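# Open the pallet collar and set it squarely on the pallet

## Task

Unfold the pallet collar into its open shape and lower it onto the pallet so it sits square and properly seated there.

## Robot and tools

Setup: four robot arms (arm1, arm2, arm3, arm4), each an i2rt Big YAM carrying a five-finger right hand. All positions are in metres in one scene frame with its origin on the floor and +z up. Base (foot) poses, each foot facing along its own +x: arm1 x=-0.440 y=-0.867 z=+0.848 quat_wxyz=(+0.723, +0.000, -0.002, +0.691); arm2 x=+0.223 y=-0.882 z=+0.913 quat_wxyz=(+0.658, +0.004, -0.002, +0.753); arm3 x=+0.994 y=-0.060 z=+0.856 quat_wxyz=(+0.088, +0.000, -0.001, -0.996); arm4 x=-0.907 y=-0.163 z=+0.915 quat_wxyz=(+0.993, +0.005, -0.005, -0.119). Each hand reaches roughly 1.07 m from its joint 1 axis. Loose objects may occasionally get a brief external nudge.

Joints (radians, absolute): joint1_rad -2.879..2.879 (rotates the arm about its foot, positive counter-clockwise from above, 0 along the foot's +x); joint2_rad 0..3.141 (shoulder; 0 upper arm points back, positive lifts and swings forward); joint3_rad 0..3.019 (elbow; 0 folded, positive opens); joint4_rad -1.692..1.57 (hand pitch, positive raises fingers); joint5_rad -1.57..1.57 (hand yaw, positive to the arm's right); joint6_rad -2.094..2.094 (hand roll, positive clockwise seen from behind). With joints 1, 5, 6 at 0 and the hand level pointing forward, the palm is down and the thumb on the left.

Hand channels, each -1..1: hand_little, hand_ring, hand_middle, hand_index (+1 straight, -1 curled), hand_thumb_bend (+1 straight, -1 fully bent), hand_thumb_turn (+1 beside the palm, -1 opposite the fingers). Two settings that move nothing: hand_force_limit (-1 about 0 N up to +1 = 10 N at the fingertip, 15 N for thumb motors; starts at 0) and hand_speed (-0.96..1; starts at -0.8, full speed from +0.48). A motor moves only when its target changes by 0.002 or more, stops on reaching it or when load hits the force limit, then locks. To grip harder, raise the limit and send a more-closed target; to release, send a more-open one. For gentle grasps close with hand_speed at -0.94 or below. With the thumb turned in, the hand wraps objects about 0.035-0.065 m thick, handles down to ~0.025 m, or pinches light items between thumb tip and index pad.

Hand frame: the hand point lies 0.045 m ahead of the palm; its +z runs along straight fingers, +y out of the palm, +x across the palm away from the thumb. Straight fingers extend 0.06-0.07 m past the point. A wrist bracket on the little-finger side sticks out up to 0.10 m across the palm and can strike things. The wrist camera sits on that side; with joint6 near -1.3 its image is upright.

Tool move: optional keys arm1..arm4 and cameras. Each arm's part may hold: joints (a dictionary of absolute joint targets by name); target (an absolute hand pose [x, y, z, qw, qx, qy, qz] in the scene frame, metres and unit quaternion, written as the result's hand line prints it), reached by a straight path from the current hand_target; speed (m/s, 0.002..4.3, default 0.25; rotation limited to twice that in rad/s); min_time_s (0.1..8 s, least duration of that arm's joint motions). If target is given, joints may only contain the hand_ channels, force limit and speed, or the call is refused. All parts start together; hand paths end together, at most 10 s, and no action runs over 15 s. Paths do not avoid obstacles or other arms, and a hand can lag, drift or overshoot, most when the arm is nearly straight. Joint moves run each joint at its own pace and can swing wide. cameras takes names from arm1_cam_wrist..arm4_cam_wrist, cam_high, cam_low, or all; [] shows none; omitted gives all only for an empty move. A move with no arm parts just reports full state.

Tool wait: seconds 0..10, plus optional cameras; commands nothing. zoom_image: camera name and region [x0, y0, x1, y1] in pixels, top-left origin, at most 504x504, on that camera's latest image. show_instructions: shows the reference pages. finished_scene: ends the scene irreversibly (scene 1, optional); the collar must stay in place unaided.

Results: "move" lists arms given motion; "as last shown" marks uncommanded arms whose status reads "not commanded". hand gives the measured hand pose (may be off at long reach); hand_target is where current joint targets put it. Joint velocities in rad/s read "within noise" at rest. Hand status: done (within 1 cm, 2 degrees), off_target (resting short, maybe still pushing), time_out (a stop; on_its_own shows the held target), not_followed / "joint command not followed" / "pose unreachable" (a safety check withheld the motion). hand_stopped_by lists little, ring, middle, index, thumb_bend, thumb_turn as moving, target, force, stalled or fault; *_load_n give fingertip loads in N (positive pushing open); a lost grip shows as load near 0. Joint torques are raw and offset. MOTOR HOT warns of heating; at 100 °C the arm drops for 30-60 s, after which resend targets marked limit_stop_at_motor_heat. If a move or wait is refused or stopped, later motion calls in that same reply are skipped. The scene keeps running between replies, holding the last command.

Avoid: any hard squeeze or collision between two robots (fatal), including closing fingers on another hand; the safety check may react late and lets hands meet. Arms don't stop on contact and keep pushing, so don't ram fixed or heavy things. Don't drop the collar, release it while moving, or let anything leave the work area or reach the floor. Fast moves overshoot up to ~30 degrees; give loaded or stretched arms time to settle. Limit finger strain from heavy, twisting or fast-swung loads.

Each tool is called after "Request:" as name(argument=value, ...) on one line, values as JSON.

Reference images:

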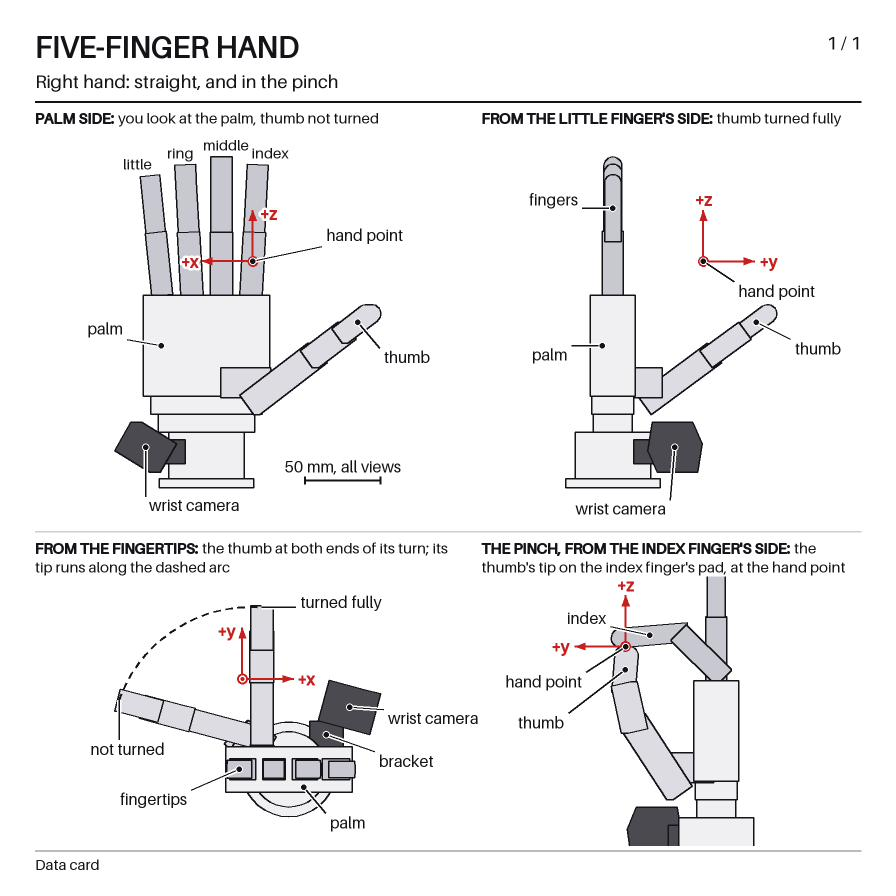

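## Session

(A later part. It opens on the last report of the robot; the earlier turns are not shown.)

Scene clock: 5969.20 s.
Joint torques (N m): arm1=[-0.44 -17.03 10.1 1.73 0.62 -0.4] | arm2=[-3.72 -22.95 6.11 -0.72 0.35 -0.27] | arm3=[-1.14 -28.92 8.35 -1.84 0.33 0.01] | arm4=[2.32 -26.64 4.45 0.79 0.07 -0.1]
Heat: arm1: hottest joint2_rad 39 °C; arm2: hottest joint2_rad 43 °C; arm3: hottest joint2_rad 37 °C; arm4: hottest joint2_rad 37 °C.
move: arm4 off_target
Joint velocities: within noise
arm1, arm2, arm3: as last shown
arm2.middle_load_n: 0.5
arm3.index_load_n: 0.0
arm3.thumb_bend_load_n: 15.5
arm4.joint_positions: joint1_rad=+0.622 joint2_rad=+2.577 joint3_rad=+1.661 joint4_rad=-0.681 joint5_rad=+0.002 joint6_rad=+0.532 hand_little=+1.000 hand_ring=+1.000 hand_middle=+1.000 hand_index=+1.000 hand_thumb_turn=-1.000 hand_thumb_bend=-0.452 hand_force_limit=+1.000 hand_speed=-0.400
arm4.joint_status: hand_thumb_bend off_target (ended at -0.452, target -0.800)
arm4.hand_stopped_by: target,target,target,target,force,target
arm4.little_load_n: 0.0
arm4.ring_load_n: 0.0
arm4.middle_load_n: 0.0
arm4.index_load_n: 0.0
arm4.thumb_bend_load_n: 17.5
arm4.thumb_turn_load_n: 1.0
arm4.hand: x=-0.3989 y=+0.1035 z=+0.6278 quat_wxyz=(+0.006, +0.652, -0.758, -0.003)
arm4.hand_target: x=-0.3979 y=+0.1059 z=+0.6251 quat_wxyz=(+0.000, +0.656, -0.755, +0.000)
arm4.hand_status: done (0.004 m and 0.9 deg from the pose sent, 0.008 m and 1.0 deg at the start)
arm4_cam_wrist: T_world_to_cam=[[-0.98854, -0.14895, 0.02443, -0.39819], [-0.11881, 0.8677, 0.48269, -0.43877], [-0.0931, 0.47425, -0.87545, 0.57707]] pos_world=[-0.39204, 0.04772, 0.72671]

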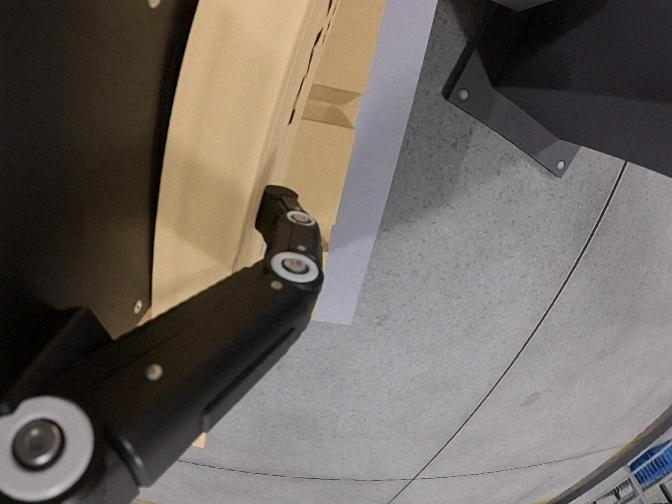

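Request:
move(arm3={"target": [0.378, 0.152, 0.715, 0, -0.7071, -0.7071, 0], "speed": 0.07}, arm4={"target": [-0.475, 0.112, 0.650, 0, 0.7071, -0.7071, 0], "speed": 0.07}, cameras=["cam_high", "cam_low"])

Request:
zoom_image(camera="cam_high", region=[420, 225, 590, 325])

Request:
zoom_image(camera="cam_high", region=[320, 130, 490, 230])

Request:
zoom_image(camera="cam_high", region=[360, 270, 530, 370])

Scene clock: 5976.13 s.
Joint torques (N m): arm1=[-0.09 -16.91 9.61 1.72 0.41 -0.39] | arm2=[-3.08 -22.89 6.08 -0.4 0.12 -0.28] | arm3=[0.03 -28.57 12.4 -1.43 0.36 -0.11] | arm4=[3.96 -29.45 0.8 -1.01 -0.37 -0.32]
Heat: arm1: hottest joint2_rad 39 °C; arm2: hottest joint2_rad 43 °C; arm3: hottest joint2_rad 37 °C; arm4: hottest joint2_rad 37 °C.
move: arm3 off_target; arm4 off_target
Joint velocities: within noise
arm1, arm2: as last shown
arm1.joint_positions: joint1_rad=-0.328 joint2_rad=+2.467 joint3_rad=+1.554 joint4_rad=-0.712 joint5_rad=-0.011 joint6_rad=-0.430 hand_little=+1.000 hand_ring=+1.000 hand_middle=+1.000 hand_index=+1.000 hand_thumb_turn=-0.999 hand_thumb_bend=-0.425 hand_force_limit=+1.000 hand_speed=-0.400
arm1.thumb_bend_load_n: 12.0
arm1.thumb_turn_load_n: 8.0
arm1.hand: x=-0.2573 y=-0.3891 z=+0.5966 quat_wxyz=(+0.022, +0.999, +0.028, -0.014)
arm1.hand_target: x=-0.2459 y=-0.3666 z=+0.5773 quat_wxyz=(+0.000, +0.999, +0.047, +0.000)
arm2.joint_positions: joint1_rad=-0.174 joint2_rad=+2.501 joint3_rad=+1.486 joint4_rad=-0.588 joint5_rad=+0.000 joint6_rad=-0.122 hand_little=+1.000 hand_ring=+1.000 hand_middle=+1.000 hand_index=+1.000 hand_thumb_turn=-1.000 hand_thumb_bend=-0.362 hand_force_limit=+0.900 hand_speed=-0.500
arm2.middle_load_n: 0.0
arm2.thumb_turn_load_n: 0.5
arm2.hand: x=+0.2190 y=-0.3840 z=+0.6287 quat_wxyz=(+0.012, +0.999, +0.041, -0.003)
arm2.hand_target: x=+0.2297 y=-0.3689 z=+0.6474 quat_wxyz=(+0.000, +0.999, +0.048, +0.000)
arm3.joint_positions: joint1_rad=-0.507 joint2_rad=+2.564 joint3_rad=+2.040 joint4_rad=-1.086 joint5_rad=-0.007 joint6_rad=-0.329 hand_little=+1.000 hand_ring=+1.000 hand_middle=+1.000 hand_index=+1.000 hand_thumb_turn=-1.000 hand_thumb_bend=-0.595 hand_force_limit=+1.000 hand_speed=-0.400
arm3.joint_status: not commanded
arm3.hand_stopped_by: target,target,target,target,force,target
arm3.little_load_n: 0.0
arm3.ring_load_n: 0.0
arm3.middle_load_n: 0.5
arm3.index_load_n: 0.0
arm3.thumb_bend_load_n: 17.0
arm3.thumb_turn_load_n: 3.5
arm3.hand: x=+0.3955 y=+0.1334 z=+0.6796 quat_wxyz=(-0.020, -0.707, -0.707, -0.004)
arm3.hand_target: x=+0.3794 y=+0.1514 z=+0.7147 quat_wxyz=(+0.001, -0.707, -0.707, +0.000)
arm3.hand_status: off_target (0.044 m and 2.4 deg from the pose sent, 0.084 m and 7.7 deg at the start)
arm4.joint_positions: joint1_rad=+0.676 joint2_rad=+2.492 joint3_rad=+1.441 joint4_rad=-0.517 joint5_rad=+0.011 joint6_rad=+0.485 hand_little=+1.000 hand_ring=+1.000 hand_middle=+1.000 hand_index=+1.000 hand_thumb_turn=-1.000 hand_thumb_bend=-0.451 hand_force_limit=+1.000 hand_speed=-0.400
arm4.joint_status: not commanded
arm4.hand_stopped_by: target,target,target,target,force,target
arm4.little_load_n: 0.0
arm4.ring_load_n: 0.0
arm4.middle_load_n: 0.0
arm4.index_load_n: 0.0
arm4.thumb_bend_load_n: 18.0
arm4.thumb_turn_load_n: 3.0
arm4.hand: x=-0.4593 y=+0.1058 z=+0.6267 quat_wxyz=(-0.006, +0.690, -0.724, +0.006)
arm4.hand_target: x=-0.4746 y=+0.1117 z=+0.6483 quat_wxyz=(+0.000, +0.707, -0.707, +0.000)
arm4.hand_status: off_target (0.029 m and 2.9 deg from the pose sent, 0.080 m and 8.6 deg at the start)

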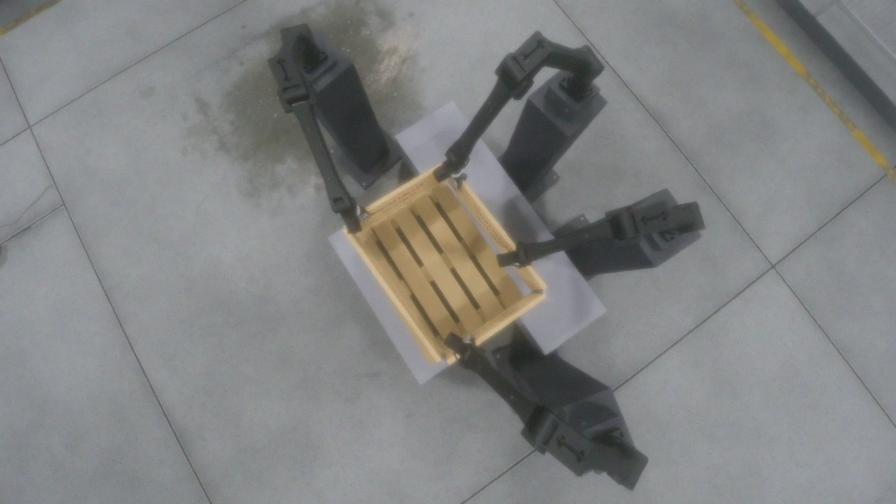

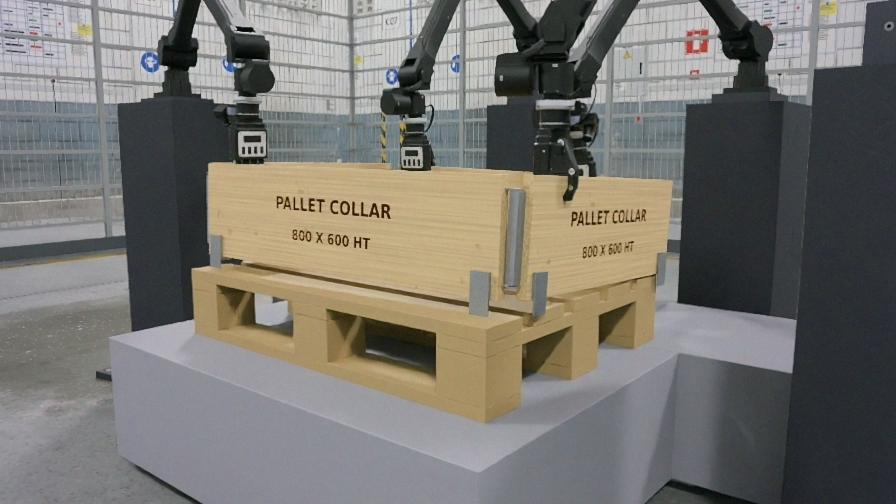

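Scaled by 2.965 from the camera's image (finer frame: 1280x720).

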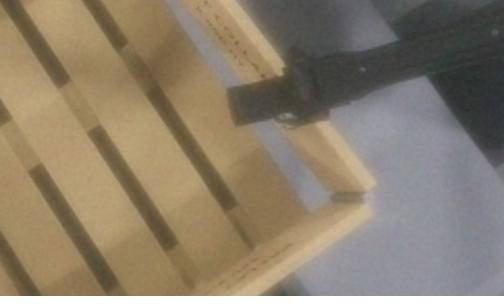

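Scaled by 2.965 from the camera's image (finer frame: 1280x720).

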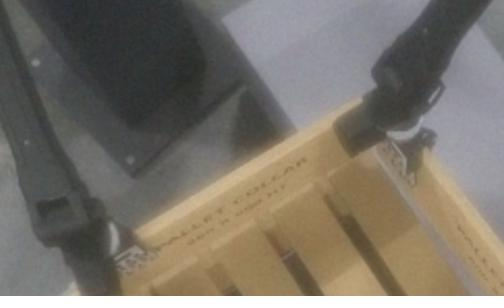

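Scaled by 2.965 from the camera's image (finer frame: 1280x720).

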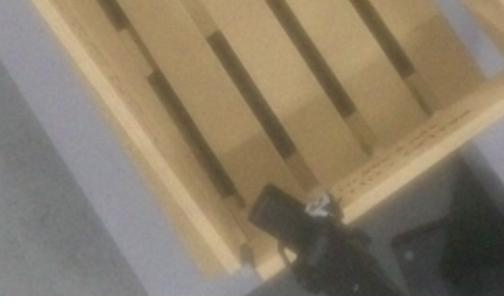

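Request:
move(arm1={"target": [-0.240, -0.335, 0.578, 0, 0.9998, 0.022, 0], "speed": 0.06}, arm2={"target": [0.236, -0.352, 0.647, 0, 0.9998, 0.022, 0], "speed": 0.06}, arm3={"target": [0.377, 0.160, 0.715, 0, -0.6965, -0.7175, 0], "speed": 0.06}, arm4={"target": [-0.484, 0.148, 0.650, 0, 0.7175, -0.6965, 0], "speed": 0.06}, cameras=["cam_high", "cam_low"])

Request:
zoom_image(camera="cam_high", region=[420, 225, 590, 325])

Request:
zoom_image(camera="cam_high", region=[320, 130, 490, 230])

Request:
zoom_image(camera="cam_high", region=[360, 270, 530, 370])

Scene clock: 6013.23 s.
Joint torques (N m): arm1=[0.32 -17.96 12.07 1.31 0.69 0.08] | arm2=[-1.96 -20.95 8.1 0.21 0 0.13] | arm3=[-0.5 -29.86 11.29 -1.92 0.38 -0.1] | arm4=[6.48 -28.45 3.6 -1.8 -0.94 -0.03]
Heat: arm1: hottest joint2_rad 40 °C; arm2: hottest joint2_rad 45 °C; arm3: hottest joint2_rad 37 °C; arm4: hottest joint2_rad 39 °C.
move: arm1 off_target; arm2 off_target; arm3 off_target; arm4 off_target
Joint velocities: within noise
arm1.joint_positions: joint1_rad=-0.334 joint2_rad=+2.511 joint3_rad=+1.643 joint4_rad=-0.774 joint5_rad=-0.021 joint6_rad=-0.418 hand_little=+1.000 hand_ring=+1.000 hand_middle=+1.000 hand_index=+1.000 hand_thumb_turn=-1.000 hand_thumb_bend=-0.425 hand_force_limit=+1.000 hand_speed=-0.400
arm1.joint_status: not commanded
arm1.hand_stopped_by: target,target,target,target,force,target
arm1.little_load_n: 0.0
arm1.ring_load_n: 0.0
arm1.middle_load_n: 1.0
arm1.index_load_n: 0.5
arm1.thumb_bend_load_n: 14.0
arm1.thumb_turn_load_n: 9.5
arm1.hand: x=-0.2508 y=-0.3734 z=+0.5940 quat_wxyz=(+0.028, +0.999, +0.019, -0.022)
arm1.hand_target: x=-0.2412 y=-0.3372 z=+0.5811 quat_wxyz=(-0.001, +1.000, +0.022, +0.000)
arm1.hand_status: off_target (0.043 m and 4.1 deg from the pose sent, 0.060 m and 3.1 deg at the start)
arm2.joint_positions: joint1_rad=-0.200 joint2_rad=+2.501 joint3_rad=+1.524 joint4_rad=-0.640 joint5_rad=+0.003 joint6_rad=-0.121 hand_little=+1.000 hand_ring=+1.000 hand_middle=+1.000 hand_index=+1.000 hand_thumb_turn=-1.000 hand_thumb_bend=-0.364 hand_force_limit=+0.900 hand_speed=-0.500
arm2.joint_status: not commanded
arm2.hand_stopped_by: target,target,target,target,force,target
arm2.little_load_n: 0.5
arm2.ring_load_n: 0.0
arm2.middle_load_n: 0.0
arm2.index_load_n: 0.0
arm2.thumb_bend_load_n: 0.5
arm2.thumb_turn_load_n: 0.0
arm2.hand: x=+0.2326 y=-0.3759 z=+0.6376 quat_wxyz=(+0.019, +0.999, +0.028, -0.003)
arm2.hand_target: x=+0.2360 y=-0.3526 z=+0.6475 quat_wxyz=(+0.000, +1.000, +0.022, +0.000)
arm2.hand_status: off_target (0.026 m and 2.3 deg from the pose sent, 0.041 m and 2.6 deg at the start)
arm3.joint_positions: joint1_rad=-0.509 joint2_rad=+2.592 joint3_rad=+2.075 joint4_rad=-1.083 joint5_rad=-0.008 joint6_rad=-0.363 hand_little=+1.000 hand_ring=+1.000 hand_middle=+1.000 hand_index=+1.000 hand_thumb_turn=-1.000 hand_thumb_bend=-0.595 hand_force_limit=+1.000 hand_speed=-0.400
arm3.joint_status: not commanded
arm3.hand_stopped_by: target,target,target,target,force,target
arm3.little_load_n: 0.0
arm3.ring_load_n: 0.0
arm3.middle_load_n: 0.5
arm3.index_load_n: 0.5
arm3.thumb_bend_load_n: 16.5
arm3.thumb_turn_load_n: 2.5
arm3.hand: x=+0.3892 y=+0.1394 z=+0.6711 quat_wxyz=(-0.016, -0.696, -0.718, -0.002)
arm3.hand_target: x=+0.3779 y=+0.1594 z=+0.7141 quat_wxyz=(+0.001, -0.697, -0.717, +0.000)
arm3.hand_status: off_target (0.050 m and 1.8 deg from the pose sent, 0.048 m and 2.9 deg at the start)
arm4.joint_positions: joint1_rad=+0.715 joint2_rad=+2.492 joint3_rad=+1.444 joint4_rad=-0.519 joint5_rad=+0.023 joint6_rad=+0.494 hand_little=+1.000 hand_ring=+1.000 hand_middle=+1.000 hand_index=+1.000 hand_thumb_turn=-1.000 hand_thumb_bend=-0.451 hand_force_limit=+1.000 hand_speed=-0.400
arm4.joint_status: not commanded
arm4.hand_stopped_by: target,target,target,target,force,target
arm4.little_load_n: -0.5
arm4.ring_load_n: 0.0
arm4.middle_load_n: 0.0
arm4.index_load_n: 0.0
arm4.thumb_bend_load_n: 20.0
arm4.thumb_turn_load_n: 2.5
arm4.hand: x=-0.4670 y=+0.1221 z=+0.6269 quat_wxyz=(-0.006, +0.700, -0.714, +0.012)
arm4.hand_target: x=-0.4839 y=+0.1469 z=+0.6486 quat_wxyz=(+0.000, +0.717, -0.697, +0.000)
arm4.hand_status: off_target (0.039 m and 3.2 deg from the pose sent, 0.054 m and 4.5 deg at the start)

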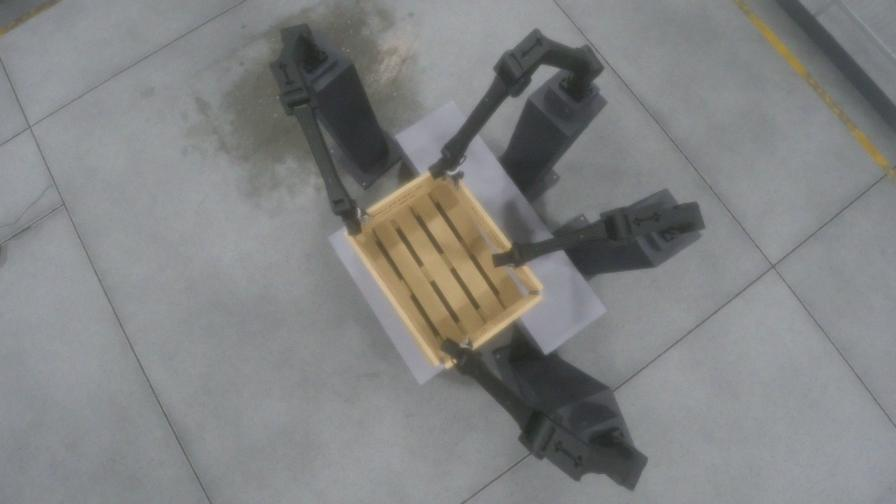

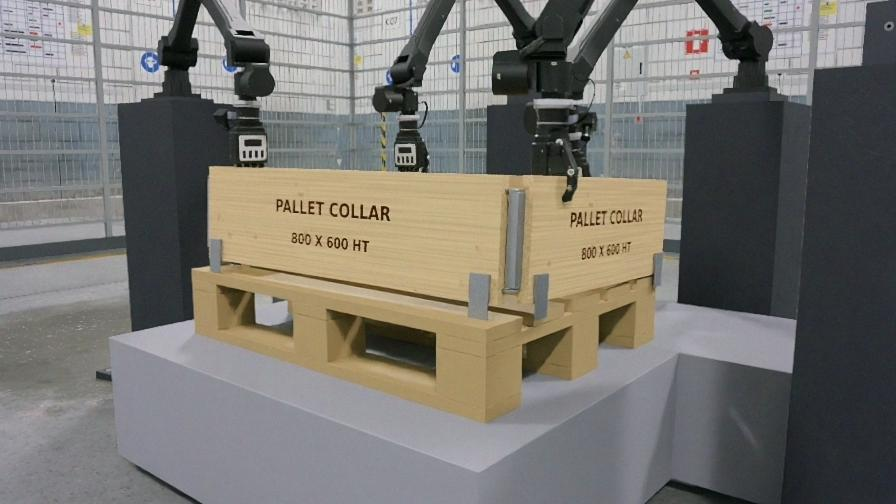

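Scaled by 2.965 from the camera's image (finer frame: 1280x720).

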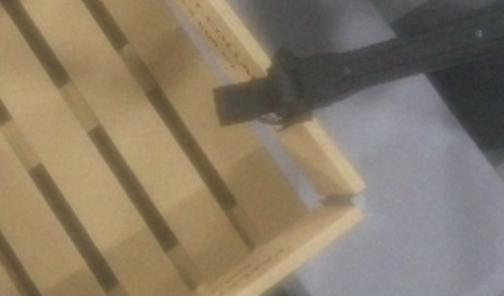

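Scaled by 2.965 from the camera's image (finer frame: 1280x720).

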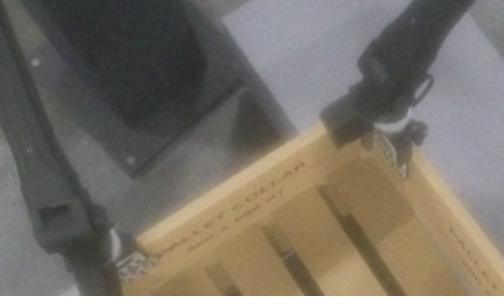

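Scaled by 2.965 from the camera's image (finer frame: 1280x720).

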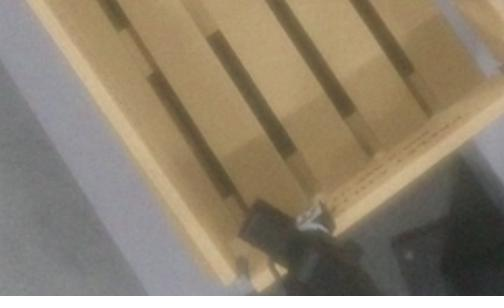

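Request:
zoom_image(camera="cam_low", region=[420, 160, 620, 360])

Request:
zoom_image(camera="cam_low", region=[170, 150, 330, 310])

Request:
zoom_image(camera="cam_low", region=[560, 150, 720, 310])

Request:
zoom_image(camera="cam_high", region=[320, 190, 420, 260])

Scaled by 2.520 from the camera's image (finer frame: 1280x720).

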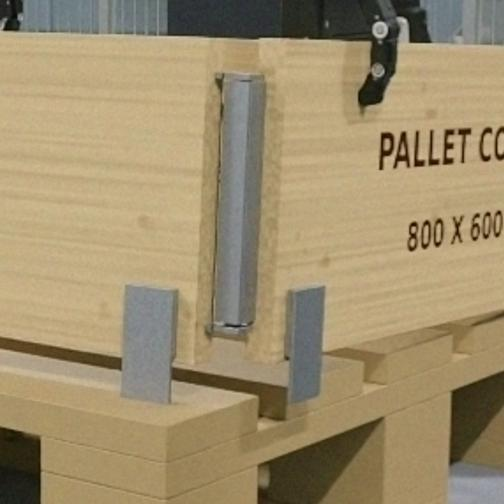

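Scaled by 3.150 from the camera's image (finer frame: 1280x720).

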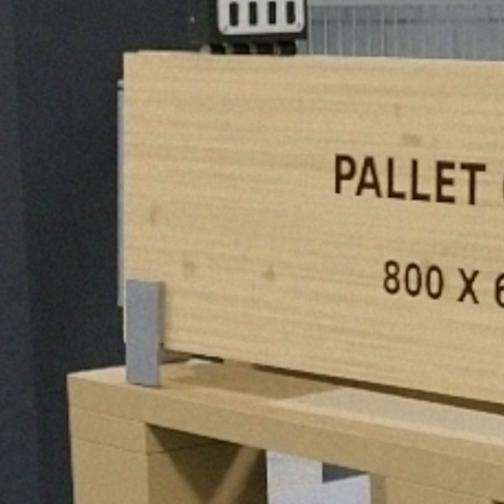

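Scaled by 3.150 from the camera's image (finer frame: 1280x720).

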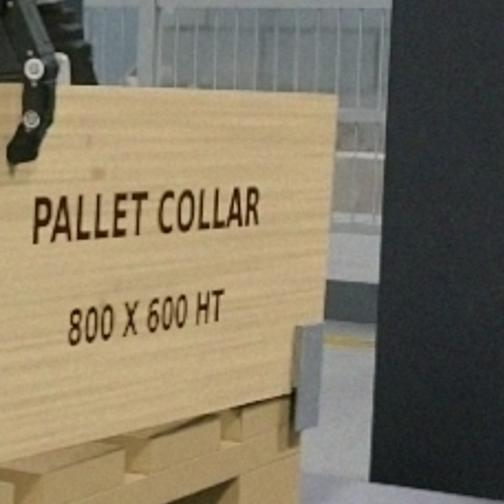

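Scaled by 5.040 from the camera's image (finer frame: 1280x720).

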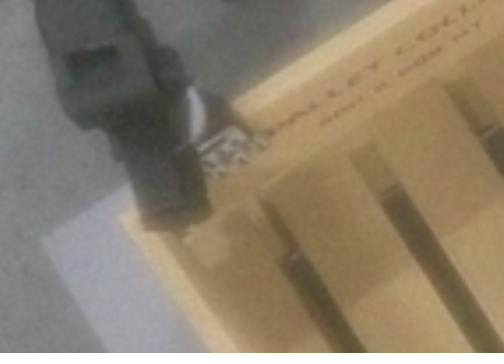

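Request:
move(arm2={"target": [0.2326, -0.375, 0.632, 0, 0.9998, 0.022, 0], "speed": 0.08, "joints": {"hand_thumb_bend": 0.3}}, cameras=["arm2_cam_wrist"])

Request:
move(arm2={"target": [0.2326, -0.375, 0.607, 0, 0.9998, 0.022, 0], "speed": 0.06}, cameras=["arm2_cam_wrist", "cam_low"])

Scene clock: 6049.50 s.
Joint torques (N m): arm1=[0.73 -17.67 12 1.26 0.74 0.08] | arm2=[-1.79 -20.78 4.44 0.99 -0.01 0.17] | arm3=[-1.08 -30.1 11.38 -1.92 0.42 -0.08] | arm4=[6.36 -28.22 3.62 -1.81 -0.9 -0.03]
Heat: arm1: hottest joint2_rad 40 °C; arm2: hottest joint2_rad 45 °C; arm3: hottest joint3_rad 40 °C; arm4: hottest joint2_rad 40 °C.
move: arm2 done
Joint velocities: within noise
arm1, arm3, arm4: as last shown
arm1.middle_load_n: 1.5
arm1.index_load_n: 0.0
arm1.hand: x=-0.2508 y=-0.3735 z=+0.5941 quat_wxyz=(+0.028, +0.999, +0.019, -0.022)
arm1.hand_target: x=-0.2412 y=-0.3373 z=+0.5811 quat_wxyz=(-0.001, +1.000, +0.022, +0.000)
arm2.joint_positions: joint1_rad=-0.200 joint2_rad=+2.501 joint3_rad=+1.496 joint4_rad=-0.588 joint5_rad=+0.003 joint6_rad=-0.121 hand_little=+1.000 hand_ring=+1.000 hand_middle=+1.000 hand_index=+1.000 hand_thumb_turn=-1.000 hand_thumb_bend=+0.300 hand_force_limit=+0.900 hand_speed=-0.500
arm2.joint_status: all done
arm2.hand_stopped_by: target,target,target,target,target,target
arm2.little_load_n: 0.0
arm2.ring_load_n: 0.0
arm2.middle_load_n: 0.0
arm2.index_load_n: 0.0
arm2.thumb_bend_load_n: 0.0
arm2.thumb_turn_load_n: 0.0
arm2.hand: x=+0.2324 y=-0.3778 z=+0.6300 quat_wxyz=(+0.006, +1.000, +0.028, -0.002)
arm2.hand_target: x=+0.2326 y=-0.3751 z=+0.6319 quat_wxyz=(+0.000, +1.000, +0.022, +0.000)
arm2.hand_status: done (0.003 m and 1.0 deg from the pose sent, 0.006 m and 2.3 deg at the start)
arm3.little_load_n: -0.5
arm3.index_load_n: 0.0
arm3.thumb_bend_load_n: 17.0
arm4.little_load_n: 0.0
arm2_cam_wrist: T_world_to_cam=[[0.31687, -0.94827, 0.01954, -0.44662], [-0.82377, -0.26494, 0.50121, -0.22231], [-0.4701, -0.17492, -0.86511, 0.70395]] pos_world=[0.28931, -0.35928, 0.72914]

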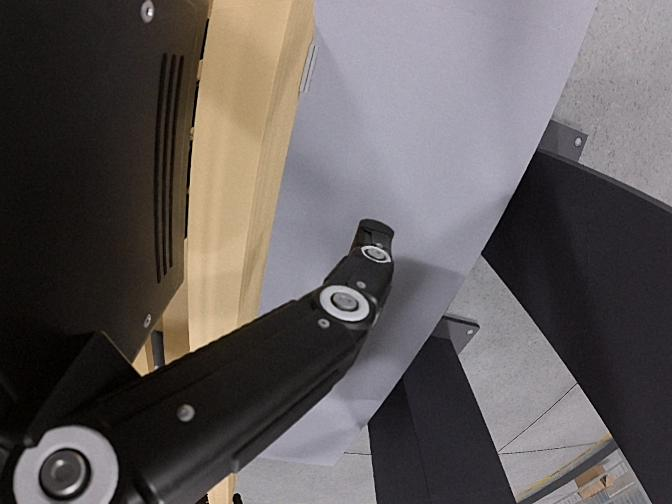

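Scene clock: 6050.47 s.
Joint torques (N m): arm1=[0.97 -17.85 11.96 1.14 0.71 0.07] | arm2=[-1.96 -17.55 6.27 1.2 0.01 0.17] | arm3=[-1.9 -30.15 11.28 -1.88 0.42 -0.12] | arm4=[6.48 -28.28 3.64 -1.83 -0.92 -0.04]
Heat: arm1: hottest joint2_rad 40 °C; arm2: hottest joint2_rad 45 °C; arm3: hottest joint3_rad 40 °C; arm4: hottest joint2_rad 40 °C.
move: arm2 off_target
Joint velocities: within noise
arm1, arm3, arm4: as last shown
arm1.joint_positions: joint1_rad=-0.334 joint2_rad=+2.512 joint3_rad=+1.644 joint4_rad=-0.774 joint5_rad=-0.021 joint6_rad=-0.417 hand_little=+1.000 hand_ring=+1.000 hand_middle=+1.000 hand_index=+1.000 hand_thumb_turn=-0.999 hand_thumb_bend=-0.425 hand_force_limit=+1.000 hand_speed=-0.400
arm1.middle_load_n: 1.0
arm1.index_load_n: 0.5
arm1.hand: x=-0.2507 y=-0.3733 z=+0.5939 quat_wxyz=(+0.028, +0.999, +0.019, -0.022)
arm1.hand_target: x=-0.2412 y=-0.3373 z=+0.5810 quat_wxyz=(-0.001, +1.000, +0.022, +0.000)
arm2.joint_positions: joint1_rad=-0.200 joint2_rad=+2.519 joint3_rad=+1.497 joint4_rad=-0.563 joint5_rad=+0.003 joint6_rad=-0.121 hand_little=+1.000 hand_ring=+1.000 hand_middle=+1.000 hand_index=+1.000 hand_thumb_turn=-1.000 hand_thumb_bend=+0.300 hand_force_limit=+0.900 hand_speed=-0.500
arm2.joint_status: not commanded
arm2.hand_stopped_by: target,target,target,target,target,target
arm2.little_load_n: 0.0
arm2.ring_load_n: 0.0
arm2.middle_load_n: 0.0
arm2.index_load_n: 0.0
arm2.thumb_bend_load_n: 0.0
arm2.thumb_turn_load_n: 0.0
arm2.hand: x=+0.2324 y=-0.3781 z=+0.6198 quat_wxyz=(+0.002, +1.000, +0.028, -0.001)
arm2.hand_target: x=+0.2326 y=-0.3752 z=+0.6074 quat_wxyz=(+0.000, +1.000, +0.022, +0.000)
arm2.hand_status: off_target (0.013 m and 0.8 deg from the pose sent, 0.023 m and 1.0 deg at the start)
arm3.joint_positions: joint1_rad=-0.509 joint2_rad=+2.592 joint3_rad=+2.075 joint4_rad=-1.083 joint5_rad=-0.008 joint6_rad=-0.364 hand_little=+1.000 hand_ring=+1.000 hand_middle=+1.000 hand_index=+1.000 hand_thumb_turn=-1.000 hand_thumb_bend=-0.595 hand_force_limit=+1.000 hand_speed=-0.400
arm3.little_load_n: 0.0
arm3.ring_load_n: 0.5
arm3.hand_target: x=+0.3779 y=+0.1595 z=+0.7141 quat_wxyz=(+0.001, -0.697, -0.717, +0.000)
arm4.joint_positions: joint1_rad=+0.716 joint2_rad=+2.492 joint3_rad=+1.444 joint4_rad=-0.519 joint5_rad=+0.023 joint6_rad=+0.495 hand_little=+1.000 hand_ring=+1.000 hand_middle=+1.000 hand_index=+1.000 hand_thumb_turn=-1.000 hand_thumb_bend=-0.451 hand_force_limit=+1.000 hand_speed=-0.400
arm4.hand: x=-0.4671 y=+0.1224 z=+0.6269 quat_wxyz=(-0.006, +0.701, -0.713, +0.012)
arm2_cam_wrist: T_world_to_cam=[[0.31681, -0.94841, 0.01214, -0.44213], [-0.82407, -0.26889, 0.49861, -0.21723], [-0.46962, -0.16797, -0.86674, 0.69854]] pos_world=[0.28911, -0.36039, 0.71914]

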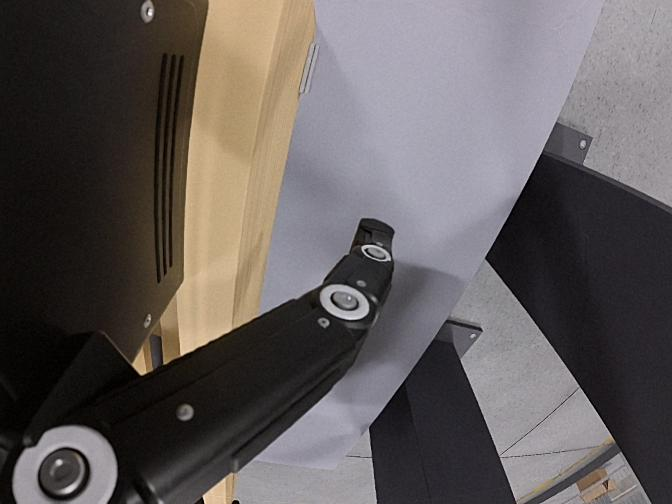

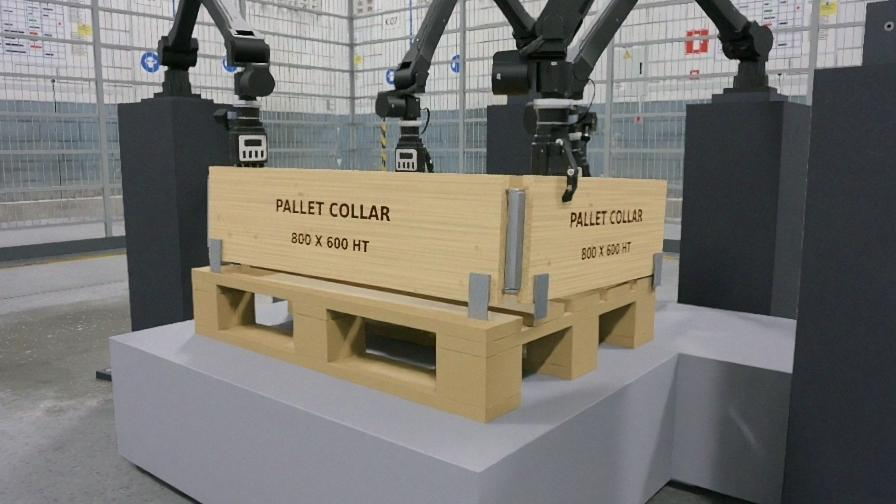

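Request:
move(arm2={"target": [0.234, -0.384, 0.612, 0, 0.9998, 0.022, 0], "speed": 0.06, "joints": {"hand_thumb_bend": -0.8, "hand_force_limit": 1.0}}, cameras=["arm2_cam_wrist"])

Scene clock: 6056.03 s.
Joint torques (N m): arm1=[0.97 -17.61 11.99 1.28 0.71 0.06] | arm2=[-1.96 -19.37 4.23 1.35 0 0.14] | arm3=[-0.85 -29.39 11.21 -1.88 0.41 -0.12] | arm4=[6.3 -28.51 3.62 -1.85 -0.92 -0.05]
Heat: arm1: hottest joint2_rad 40 °C; arm2: hottest joint2_rad 45 °C; arm3: hottest joint3_rad 40 °C; arm4: hottest joint2_rad 40 °C.
move: arm2 off_target
Joint velocities: within noise
arm1, arm3, arm4: as last shown
arm1.middle_load_n: 1.5
arm2.joint_positions: joint1_rad=-0.201 joint2_rad=+2.514 joint3_rad=+1.484 joint4_rad=-0.550 joint5_rad=+0.003 joint6_rad=-0.122 hand_little=+1.000 hand_ring=+1.000 hand_middle=+1.000 hand_index=+1.000 hand_thumb_turn=-1.000 hand_thumb_bend=-0.508 hand_force_limit=+1.000 hand_speed=-0.500
arm2.joint_status: hand_thumb_bend off_target (ended at -0.508, target -0.800); the others done
arm2.hand_stopped_by: target,target,target,target,force,target
arm2.little_load_n: 0.0
arm2.ring_load_n: 0.5
arm2.middle_load_n: 0.5
arm2.index_load_n: 0.0
arm2.thumb_bend_load_n: 15.0
arm2.thumb_turn_load_n: 1.5
arm2.hand: x=+0.2328 y=-0.3806 z=+0.6195 quat_wxyz=(+0.000, +1.000, +0.028, -0.001)
arm2.hand_target: x=+0.2340 y=-0.3842 z=+0.6121 quat_wxyz=(+0.000, +1.000, +0.022, +0.000)
arm2.hand_status: done (0.008 m and 0.7 deg from the pose sent, 0.010 m and 0.8 deg at the start)
arm3.ring_load_n: 0.0
arm3.middle_load_n: 1.0
arm3.index_load_n: 0.5
arm2_cam_wrist: T_world_to_cam=[[0.31638, -0.94859, 0.00859, -0.44243], [-0.8243, -0.27042, 0.4974, -0.21707], [-0.46951, -0.16445, -0.86748, 0.69981]] pos_world=[0.28961, -0.3633, 0.71884]

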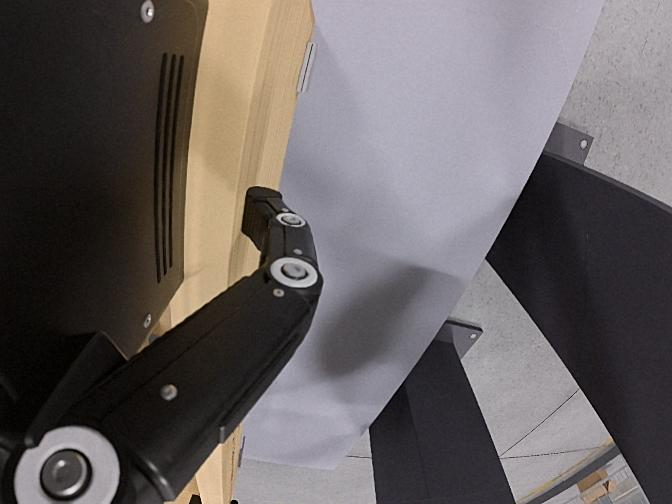

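Request:
move(arm1={"target": [-0.236, -0.303, 0.578, 0, 0.99989, 0.01483, 0], "speed": 0.06}, arm2={"target": [0.243, -0.322, 0.640, 0, 0.99989, 0.01483, 0], "speed": 0.06}, arm3={"target": [0.386, 0.190, 0.715, 0, -0.6965, -0.7175, 0], "speed": 0.06}, arm4={"target": [-0.478, 0.177, 0.650, 0, 0.7175, -0.6965, 0], "speed": 0.06}, cameras=["cam_high", "cam_low"])

Request:
zoom_image(camera="cam_high", region=[420, 225, 590, 325])

Request:
zoom_image(camera="cam_low", region=[420, 160, 620, 360])

Request:
zoom_image(camera="cam_high", region=[360, 290, 530, 390])

Scene clock: 6073.07 s.
Joint torques (N m): arm1=[1.2 -18.43 12.67 1.8 0.69 0.11] | arm2=[-1.9 -21.54 10.21 -0.29 -0.1 0.22] | arm3=[-0.97 -30.27 11.15 -2.39 0.64 -0.03] | arm4=[5.07 -27.99 5.35 -1.92 -0.93 0.02]
Heat: arm1: hottest joint3_rad 41 °C; arm2: hottest joint2_rad 45 °C; arm3: hottest joint3_rad 40 °C; arm4: hottest joint2_rad 40 °C.
move: arm1 off_target; arm2 off_target; arm3 off_target; arm4 off_target
Joint velocities: within noise
arm1.joint_positions: joint1_rad=-0.327 joint2_rad=+2.565 joint3_rad=+1.783 joint4_rad=-0.865 joint5_rad=-0.021 joint6_rad=-0.395 hand_little=+1.000 hand_ring=+1.000 hand_middle=+1.000 hand_index=+1.000 hand_thumb_turn=-0.999 hand_thumb_bend=-0.425 hand_force_limit=+1.000 hand_speed=-0.400
arm1.joint_status: not commanded
arm1.hand_stopped_by: target,target,target,target,force,target
arm1.little_load_n: 0.0
arm1.ring_load_n: 0.0
arm1.middle_load_n: 1.0
arm1.index_load_n: 0.0
arm1.thumb_bend_load_n: 14.5
arm1.thumb_turn_load_n: 10.0
arm1.hand: x=-0.2440 y=-0.3427 z=+0.5978 quat_wxyz=(+0.031, +0.999, +0.011, -0.023)
arm1.hand_target: x=-0.2373 y=-0.3058 z=+0.5813 quat_wxyz=(-0.001, +1.000, +0.014, +0.000)
arm1.hand_status: off_target (0.045 m and 4.4 deg from the pose sent, 0.074 m and 4.1 deg at the start)
arm2.joint_positions: joint1_rad=-0.210 joint2_rad=+2.562 joint3_rad=+1.625 joint4_rad=-0.690 joint5_rad=+0.005 joint6_rad=-0.123 hand_little=+1.000 hand_ring=+1.000 hand_middle=+1.000 hand_index=+1.000 hand_thumb_turn=-1.000 hand_thumb_bend=-0.504 hand_force_limit=+1.000 hand_speed=-0.500
arm2.joint_status: not commanded
arm2.hand_stopped_by: target,target,target,target,force,target
arm2.little_load_n: 0.0
arm2.ring_load_n: 0.0
arm2.middle_load_n: 1.5
arm2.index_load_n: 1.0
arm2.thumb_bend_load_n: 28.0
arm2.thumb_turn_load_n: 3.0
arm2.hand: x=+0.2398 y=-0.3563 z=+0.6255 quat_wxyz=(+0.024, +0.999, +0.024, -0.002)
arm2.hand_target: x=+0.2429 y=-0.3232 z=+0.6413 quat_wxyz=(-0.001, +1.000, +0.015, +0.000)
arm2.hand_status: off_target (0.037 m and 2.9 deg from the pose sent, 0.063 m and 1.5 deg at the start)
arm3.joint_positions: joint1_rad=-0.539 joint2_rad=+2.602 joint3_rad=+2.097 joint4_rad=-1.083 joint5_rad=-0.015 joint6_rad=-0.409 hand_little=+1.000 hand_ring=+1.000 hand_middle=+1.000 hand_index=+1.000 hand_thumb_turn=-1.000 hand_thumb_bend=-0.595 hand_force_limit=+1.000 hand_speed=-0.400
arm3.joint_status: not commanded
arm3.hand_stopped_by: target,target,target,target,force,target
arm3.little_load_n: 0.0
arm3.ring_load_n: 0.5
arm3.middle_load_n: 0.0
arm3.index_load_n: 0.0
arm3.thumb_bend_load_n: 15.5
arm3.thumb_turn_load_n: 3.0
arm3.hand: x=+0.3900 y=+0.1613 z=+0.6707 quat_wxyz=(-0.012, -0.690, -0.723, +0.004)
arm3.hand_target: x=+0.3868 y=+0.1894 z=+0.7137 quat_wxyz=(+0.001, -0.697, -0.717, +0.000)
arm3.hand_status: off_target (0.053 m and 1.7 deg from the pose sent, 0.067 m and 1.8 deg at the start)
arm4.joint_positions: joint1_rad=+0.768 joint2_rad=+2.511 joint3_rad=+1.502 joint4_rad=-0.562 joint5_rad=+0.022 joint6_rad=+0.528 hand_little=+1.000 hand_ring=+1.000 hand_middle=+1.000 hand_index=+1.000 hand_thumb_turn=-1.000 hand_thumb_bend=-0.451 hand_force_limit=+1.000 hand_speed=-0.400
arm4.joint_status: not commanded
arm4.hand_stopped_by: target,target,target,target,force,target
arm4.little_load_n: 0.0
arm4.ring_load_n: 0.0
arm4.middle_load_n: 0.0
arm4.index_load_n: 0.0
arm4.thumb_bend_load_n: 19.5
arm4.thumb_turn_load_n: 2.0
arm4.hand: x=-0.4688 y=+0.1545 z=+0.6284 quat_wxyz=(-0.004, +0.707, -0.707, +0.011)
arm4.hand_target: x=-0.4781 y=+0.1763 z=+0.6492 quat_wxyz=(+0.000, +0.717, -0.697, +0.000)
arm4.hand_status: off_target (0.033 m and 2.2 deg from the pose sent, 0.060 m and 3.2 deg at the start)

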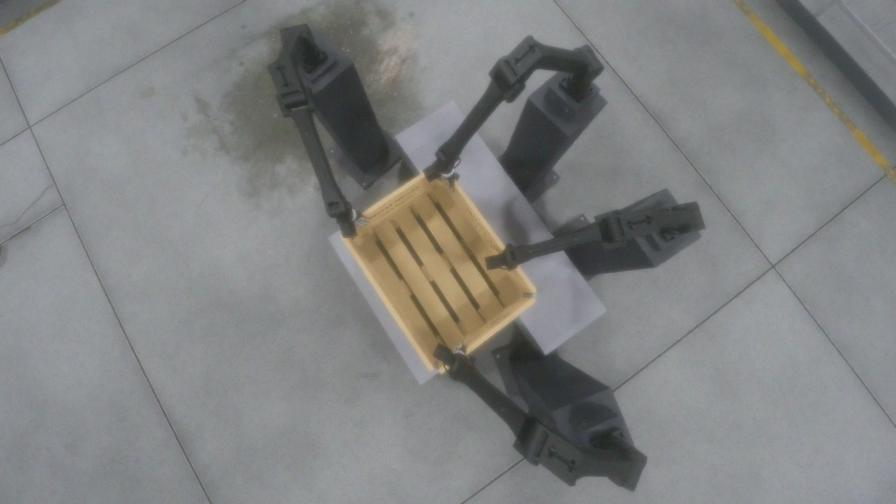

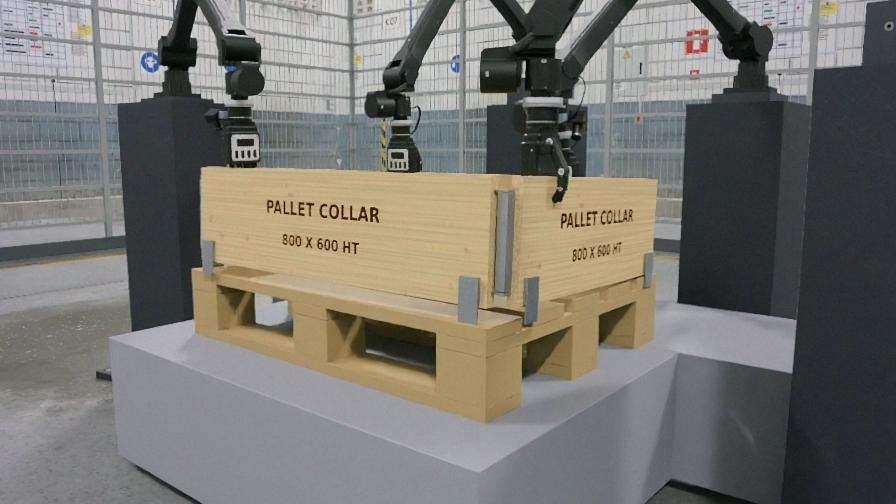

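Scaled by 2.965 from the camera's image (finer frame: 1280x720).

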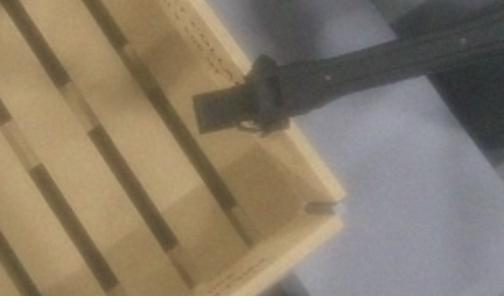

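Scaled by 2.520 from the camera's image (finer frame: 1280x720).

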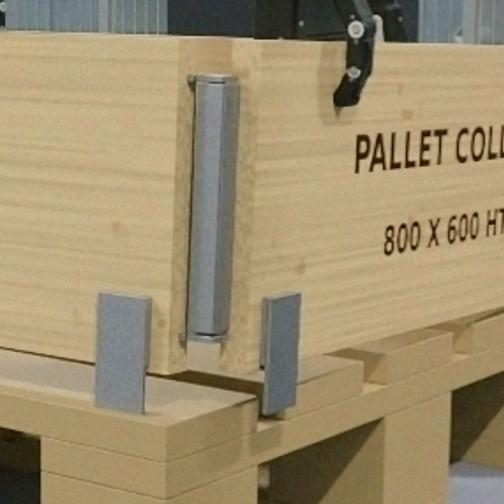

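Scaled by 2.965 from the camera's image (finer frame: 1280x720).

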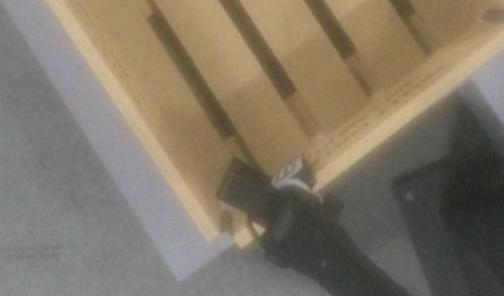

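Request:
move(cameras=["arm1_cam_wrist", "arm2_cam_wrist", "arm3_cam_wrist", "arm4_cam_wrist"])

Scene clock: 6079.50 s.
Joint torques (N m): arm1=[1.14 -18.02 12.64 1.59 0.71 0.11] | arm2=[-2.2 -21.71 10.19 -0.38 -0.1 0.2] | arm3=[-1.85 -30.33 11.06 -2.51 0.65 -0.08] | arm4=[4.95 -28.16 5.2 -1.89 -0.92 0.02]
Heat: arm1: hottest joint3_rad 41 °C; arm2: hottest joint2_rad 44 °C; arm3: hottest joint3_rad 40 °C; arm4: hottest joint2_rad 40 °C.
Joint velocities: within noise
arm1.joint_positions: joint1_rad=-0.327 joint2_rad=+2.565 joint3_rad=+1.783 joint4_rad=-0.865 joint5_rad=-0.021 joint6_rad=-0.395 hand_little=+1.000 hand_ring=+1.000 hand_middle=+1.000 hand_index=+1.000 hand_thumb_turn=-0.999 hand_thumb_bend=-0.425 hand_force_limit=+1.000 hand_speed=-0.400
arm1.joint_status: not commanded
arm1.hand_stopped_by: target,target,target,target,force,target
arm1.little_load_n: 0.0
arm1.ring_load_n: 0.0
arm1.middle_load_n: 1.0
arm1.index_load_n: 0.0
arm1.thumb_bend_load_n: 14.5
arm1.thumb_turn_load_n: 10.0
arm1.hand: x=-0.2441 y=-0.3427 z=+0.5978 quat_wxyz=(+0.031, +0.999, +0.011, -0.023) (m; scene frame)
arm1.hand_target: x=-0.2374 y=-0.3059 z=+0.5814 quat_wxyz=(-0.001, +1.000, +0.014, +0.000) (m; scene frame)
arm1.hand_status: off_target (0.045 m and 4.4 deg from the pose sent, 0.074 m and 4.1 deg at the start)
arm2.joint_positions: joint1_rad=-0.210 joint2_rad=+2.562 joint3_rad=+1.625 joint4_rad=-0.690 joint5_rad=+0.005 joint6_rad=-0.123 hand_little=+1.000 hand_ring=+1.000 hand_middle=+1.000 hand_index=+1.000 hand_thumb_turn=-1.000 hand_thumb_bend=-0.504 hand_force_limit=+1.000 hand_speed=-0.500
arm2.joint_status: not commanded
arm2.hand_stopped_by: target,target,target,target,force,target
arm2.little_load_n: 0.0
arm2.ring_load_n: 0.0
arm2.middle_load_n: 1.5
arm2.index_load_n: 0.5
arm2.thumb_bend_load_n: 28.0
arm2.thumb_turn_load_n: 3.0
arm2.hand: x=+0.2398 y=-0.3564 z=+0.6256 quat_wxyz=(+0.024, +0.999, +0.024, -0.002) (m; scene frame)
arm2.hand_target: x=+0.2429 y=-0.3233 z=+0.6413 quat_wxyz=(-0.001, +1.000, +0.015, +0.000) (m; scene frame)
arm2.hand_status: off_target (0.037 m and 3.0 deg from the pose sent, 0.063 m and 1.5 deg at the start)
arm3.joint_positions: joint1_rad=-0.539 joint2_rad=+2.602 joint3_rad=+2.097 joint4_rad=-1.083 joint5_rad=-0.015 joint6_rad=-0.409 hand_little=+1.000 hand_ring=+1.000 hand_middle=+1.000 hand_index=+1.000 hand_thumb_turn=-1.000 hand_thumb_bend=-0.595 hand_force_limit=+1.000 hand_speed=-0.400
arm3.joint_status: not commanded
arm3.hand_stopped_by: target,target,target,target,force,target
arm3.little_load_n: 0.0
arm3.ring_load_n: 0.0
arm3.middle_load_n: 0.0
arm3.index_load_n: 0.0
arm3.thumb_bend_load_n: 15.5
arm3.thumb_turn_load_n: 2.5
arm3.hand: x=+0.3900 y=+0.1613 z=+0.6707 quat_wxyz=(-0.012, -0.690, -0.723, +0.004) (m; scene frame)
arm3.hand_target: x=+0.3868 y=+0.1894 z=+0.7137 quat_wxyz=(+0.001, -0.697, -0.717, +0.000) (m; scene frame)
arm3.hand_status: off_target (0.053 m and 1.7 deg from the pose sent, 0.067 m and 1.8 deg at the start)
arm4.joint_positions: joint1_rad=+0.768 joint2_rad=+2.511 joint3_rad=+1.502 joint4_rad=-0.562 joint5_rad=+0.022 joint6_rad=+0.528 hand_little=+1.000 hand_ring=+1.000 hand_middle=+1.000 hand_index=+1.000 hand_thumb_turn=-1.000 hand_thumb_bend=-0.451 hand_force_limit=+1.000 hand_speed=-0.400
arm4.joint_status: not commanded
arm4.hand_stopped_by: target,target,target,target,force,target
arm4.little_load_n: 0.0
arm4.ring_load_n: 0.0
arm4.middle_load_n: 0.0
arm4.index_load_n: 0.0
arm4.thumb_bend_load_n: 19.5
arm4.thumb_turn_load_n: 2.0
arm4.hand: x=-0.4688 y=+0.1545 z=+0.6284 quat_wxyz=(-0.004, +0.707, -0.707, +0.011) (m; scene frame)
arm4.hand_target: x=-0.4781 y=+0.1763 z=+0.6492 quat_wxyz=(+0.000, +0.717, -0.697, +0.000) (m; scene frame)
arm4.hand_status: off_target (0.033 m and 2.2 deg from the pose sent, 0.060 m and 3.2 deg at the start)
pictures: arm1_cam_wrist, arm2_cam_wrist, arm3_cam_wrist, arm4_cam_wrist
camera_calibration:
arm1_cam_wrist: T_world_to_cam=[[0.28508, -0.95848, -0.00631, -0.24993], [-0.78656, -0.2377, 0.56994, -0.61409], [-0.54778, -0.15752, -0.82166, 0.42158]] pos_world=[-0.18083, -0.31911, 0.69482]
arm2_cam_wrist: T_world_to_cam=[[0.30914, -0.94953, 0.05321, -0.44829], [-0.82568, -0.24021, 0.51045, -0.20491], [-0.4719, -0.20173, -0.85826, 0.69383]] pos_world=[0.29682, -0.33492, 0.72394]
arm3_cam_wrist: T_world_to_cam=[[0.93167, 0.36283, 0.01851, -0.43971], [0.28732, -0.76703, 0.57369, -0.3795], [0.22235, -0.52917, -0.81886, 0.66351]] pos_world=[0.37117, 0.21956, 0.76917]
arm4_cam_wrist: T_world_to_cam=[[-0.95553, -0.29483, -0.00672, -0.4021], [-0.26338, 0.8429, 0.46921, -0.54709], [-0.13267, 0.45011, -0.88306, 0.53685]] pos_world=[-0.45709, 0.10095, 0.72807]

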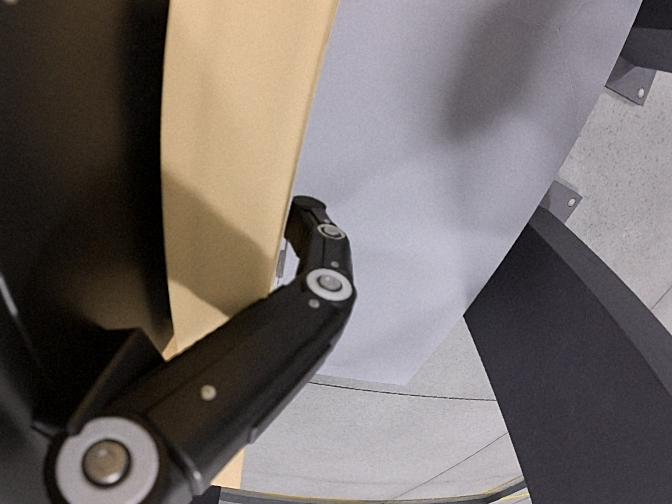

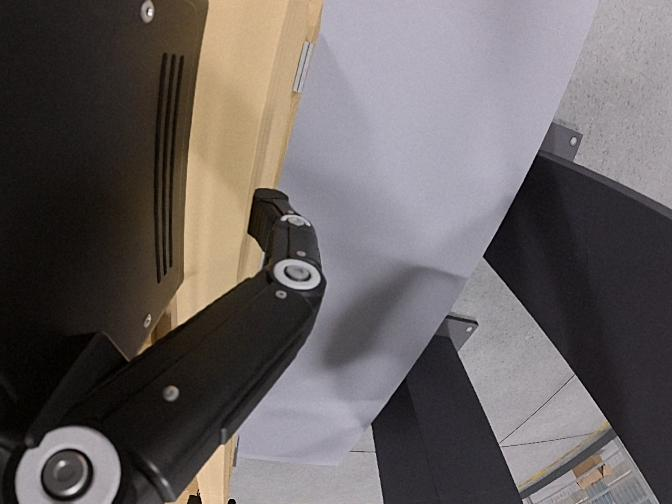

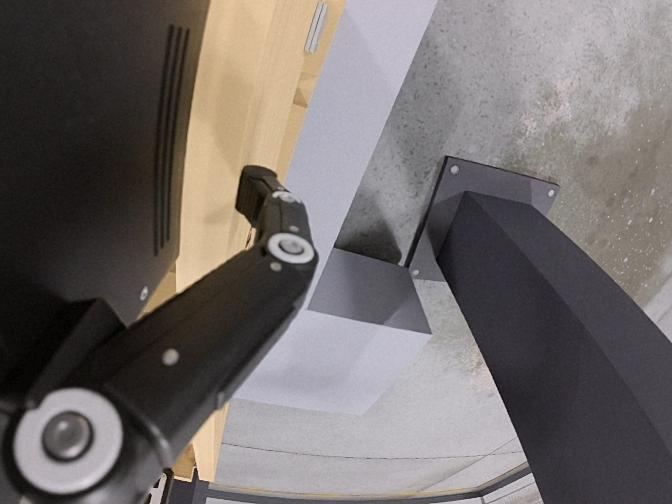

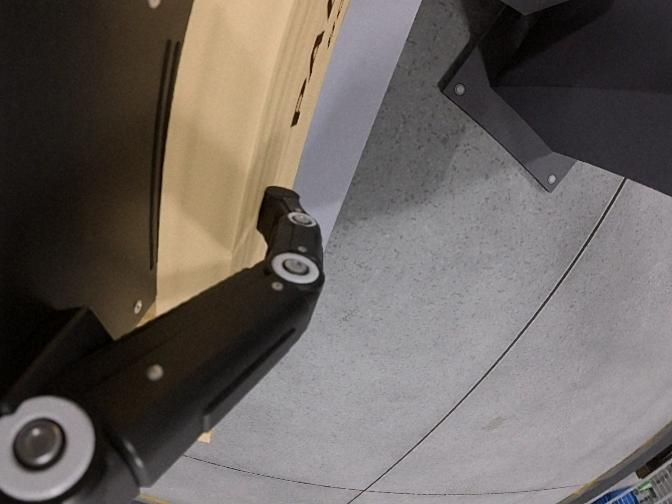

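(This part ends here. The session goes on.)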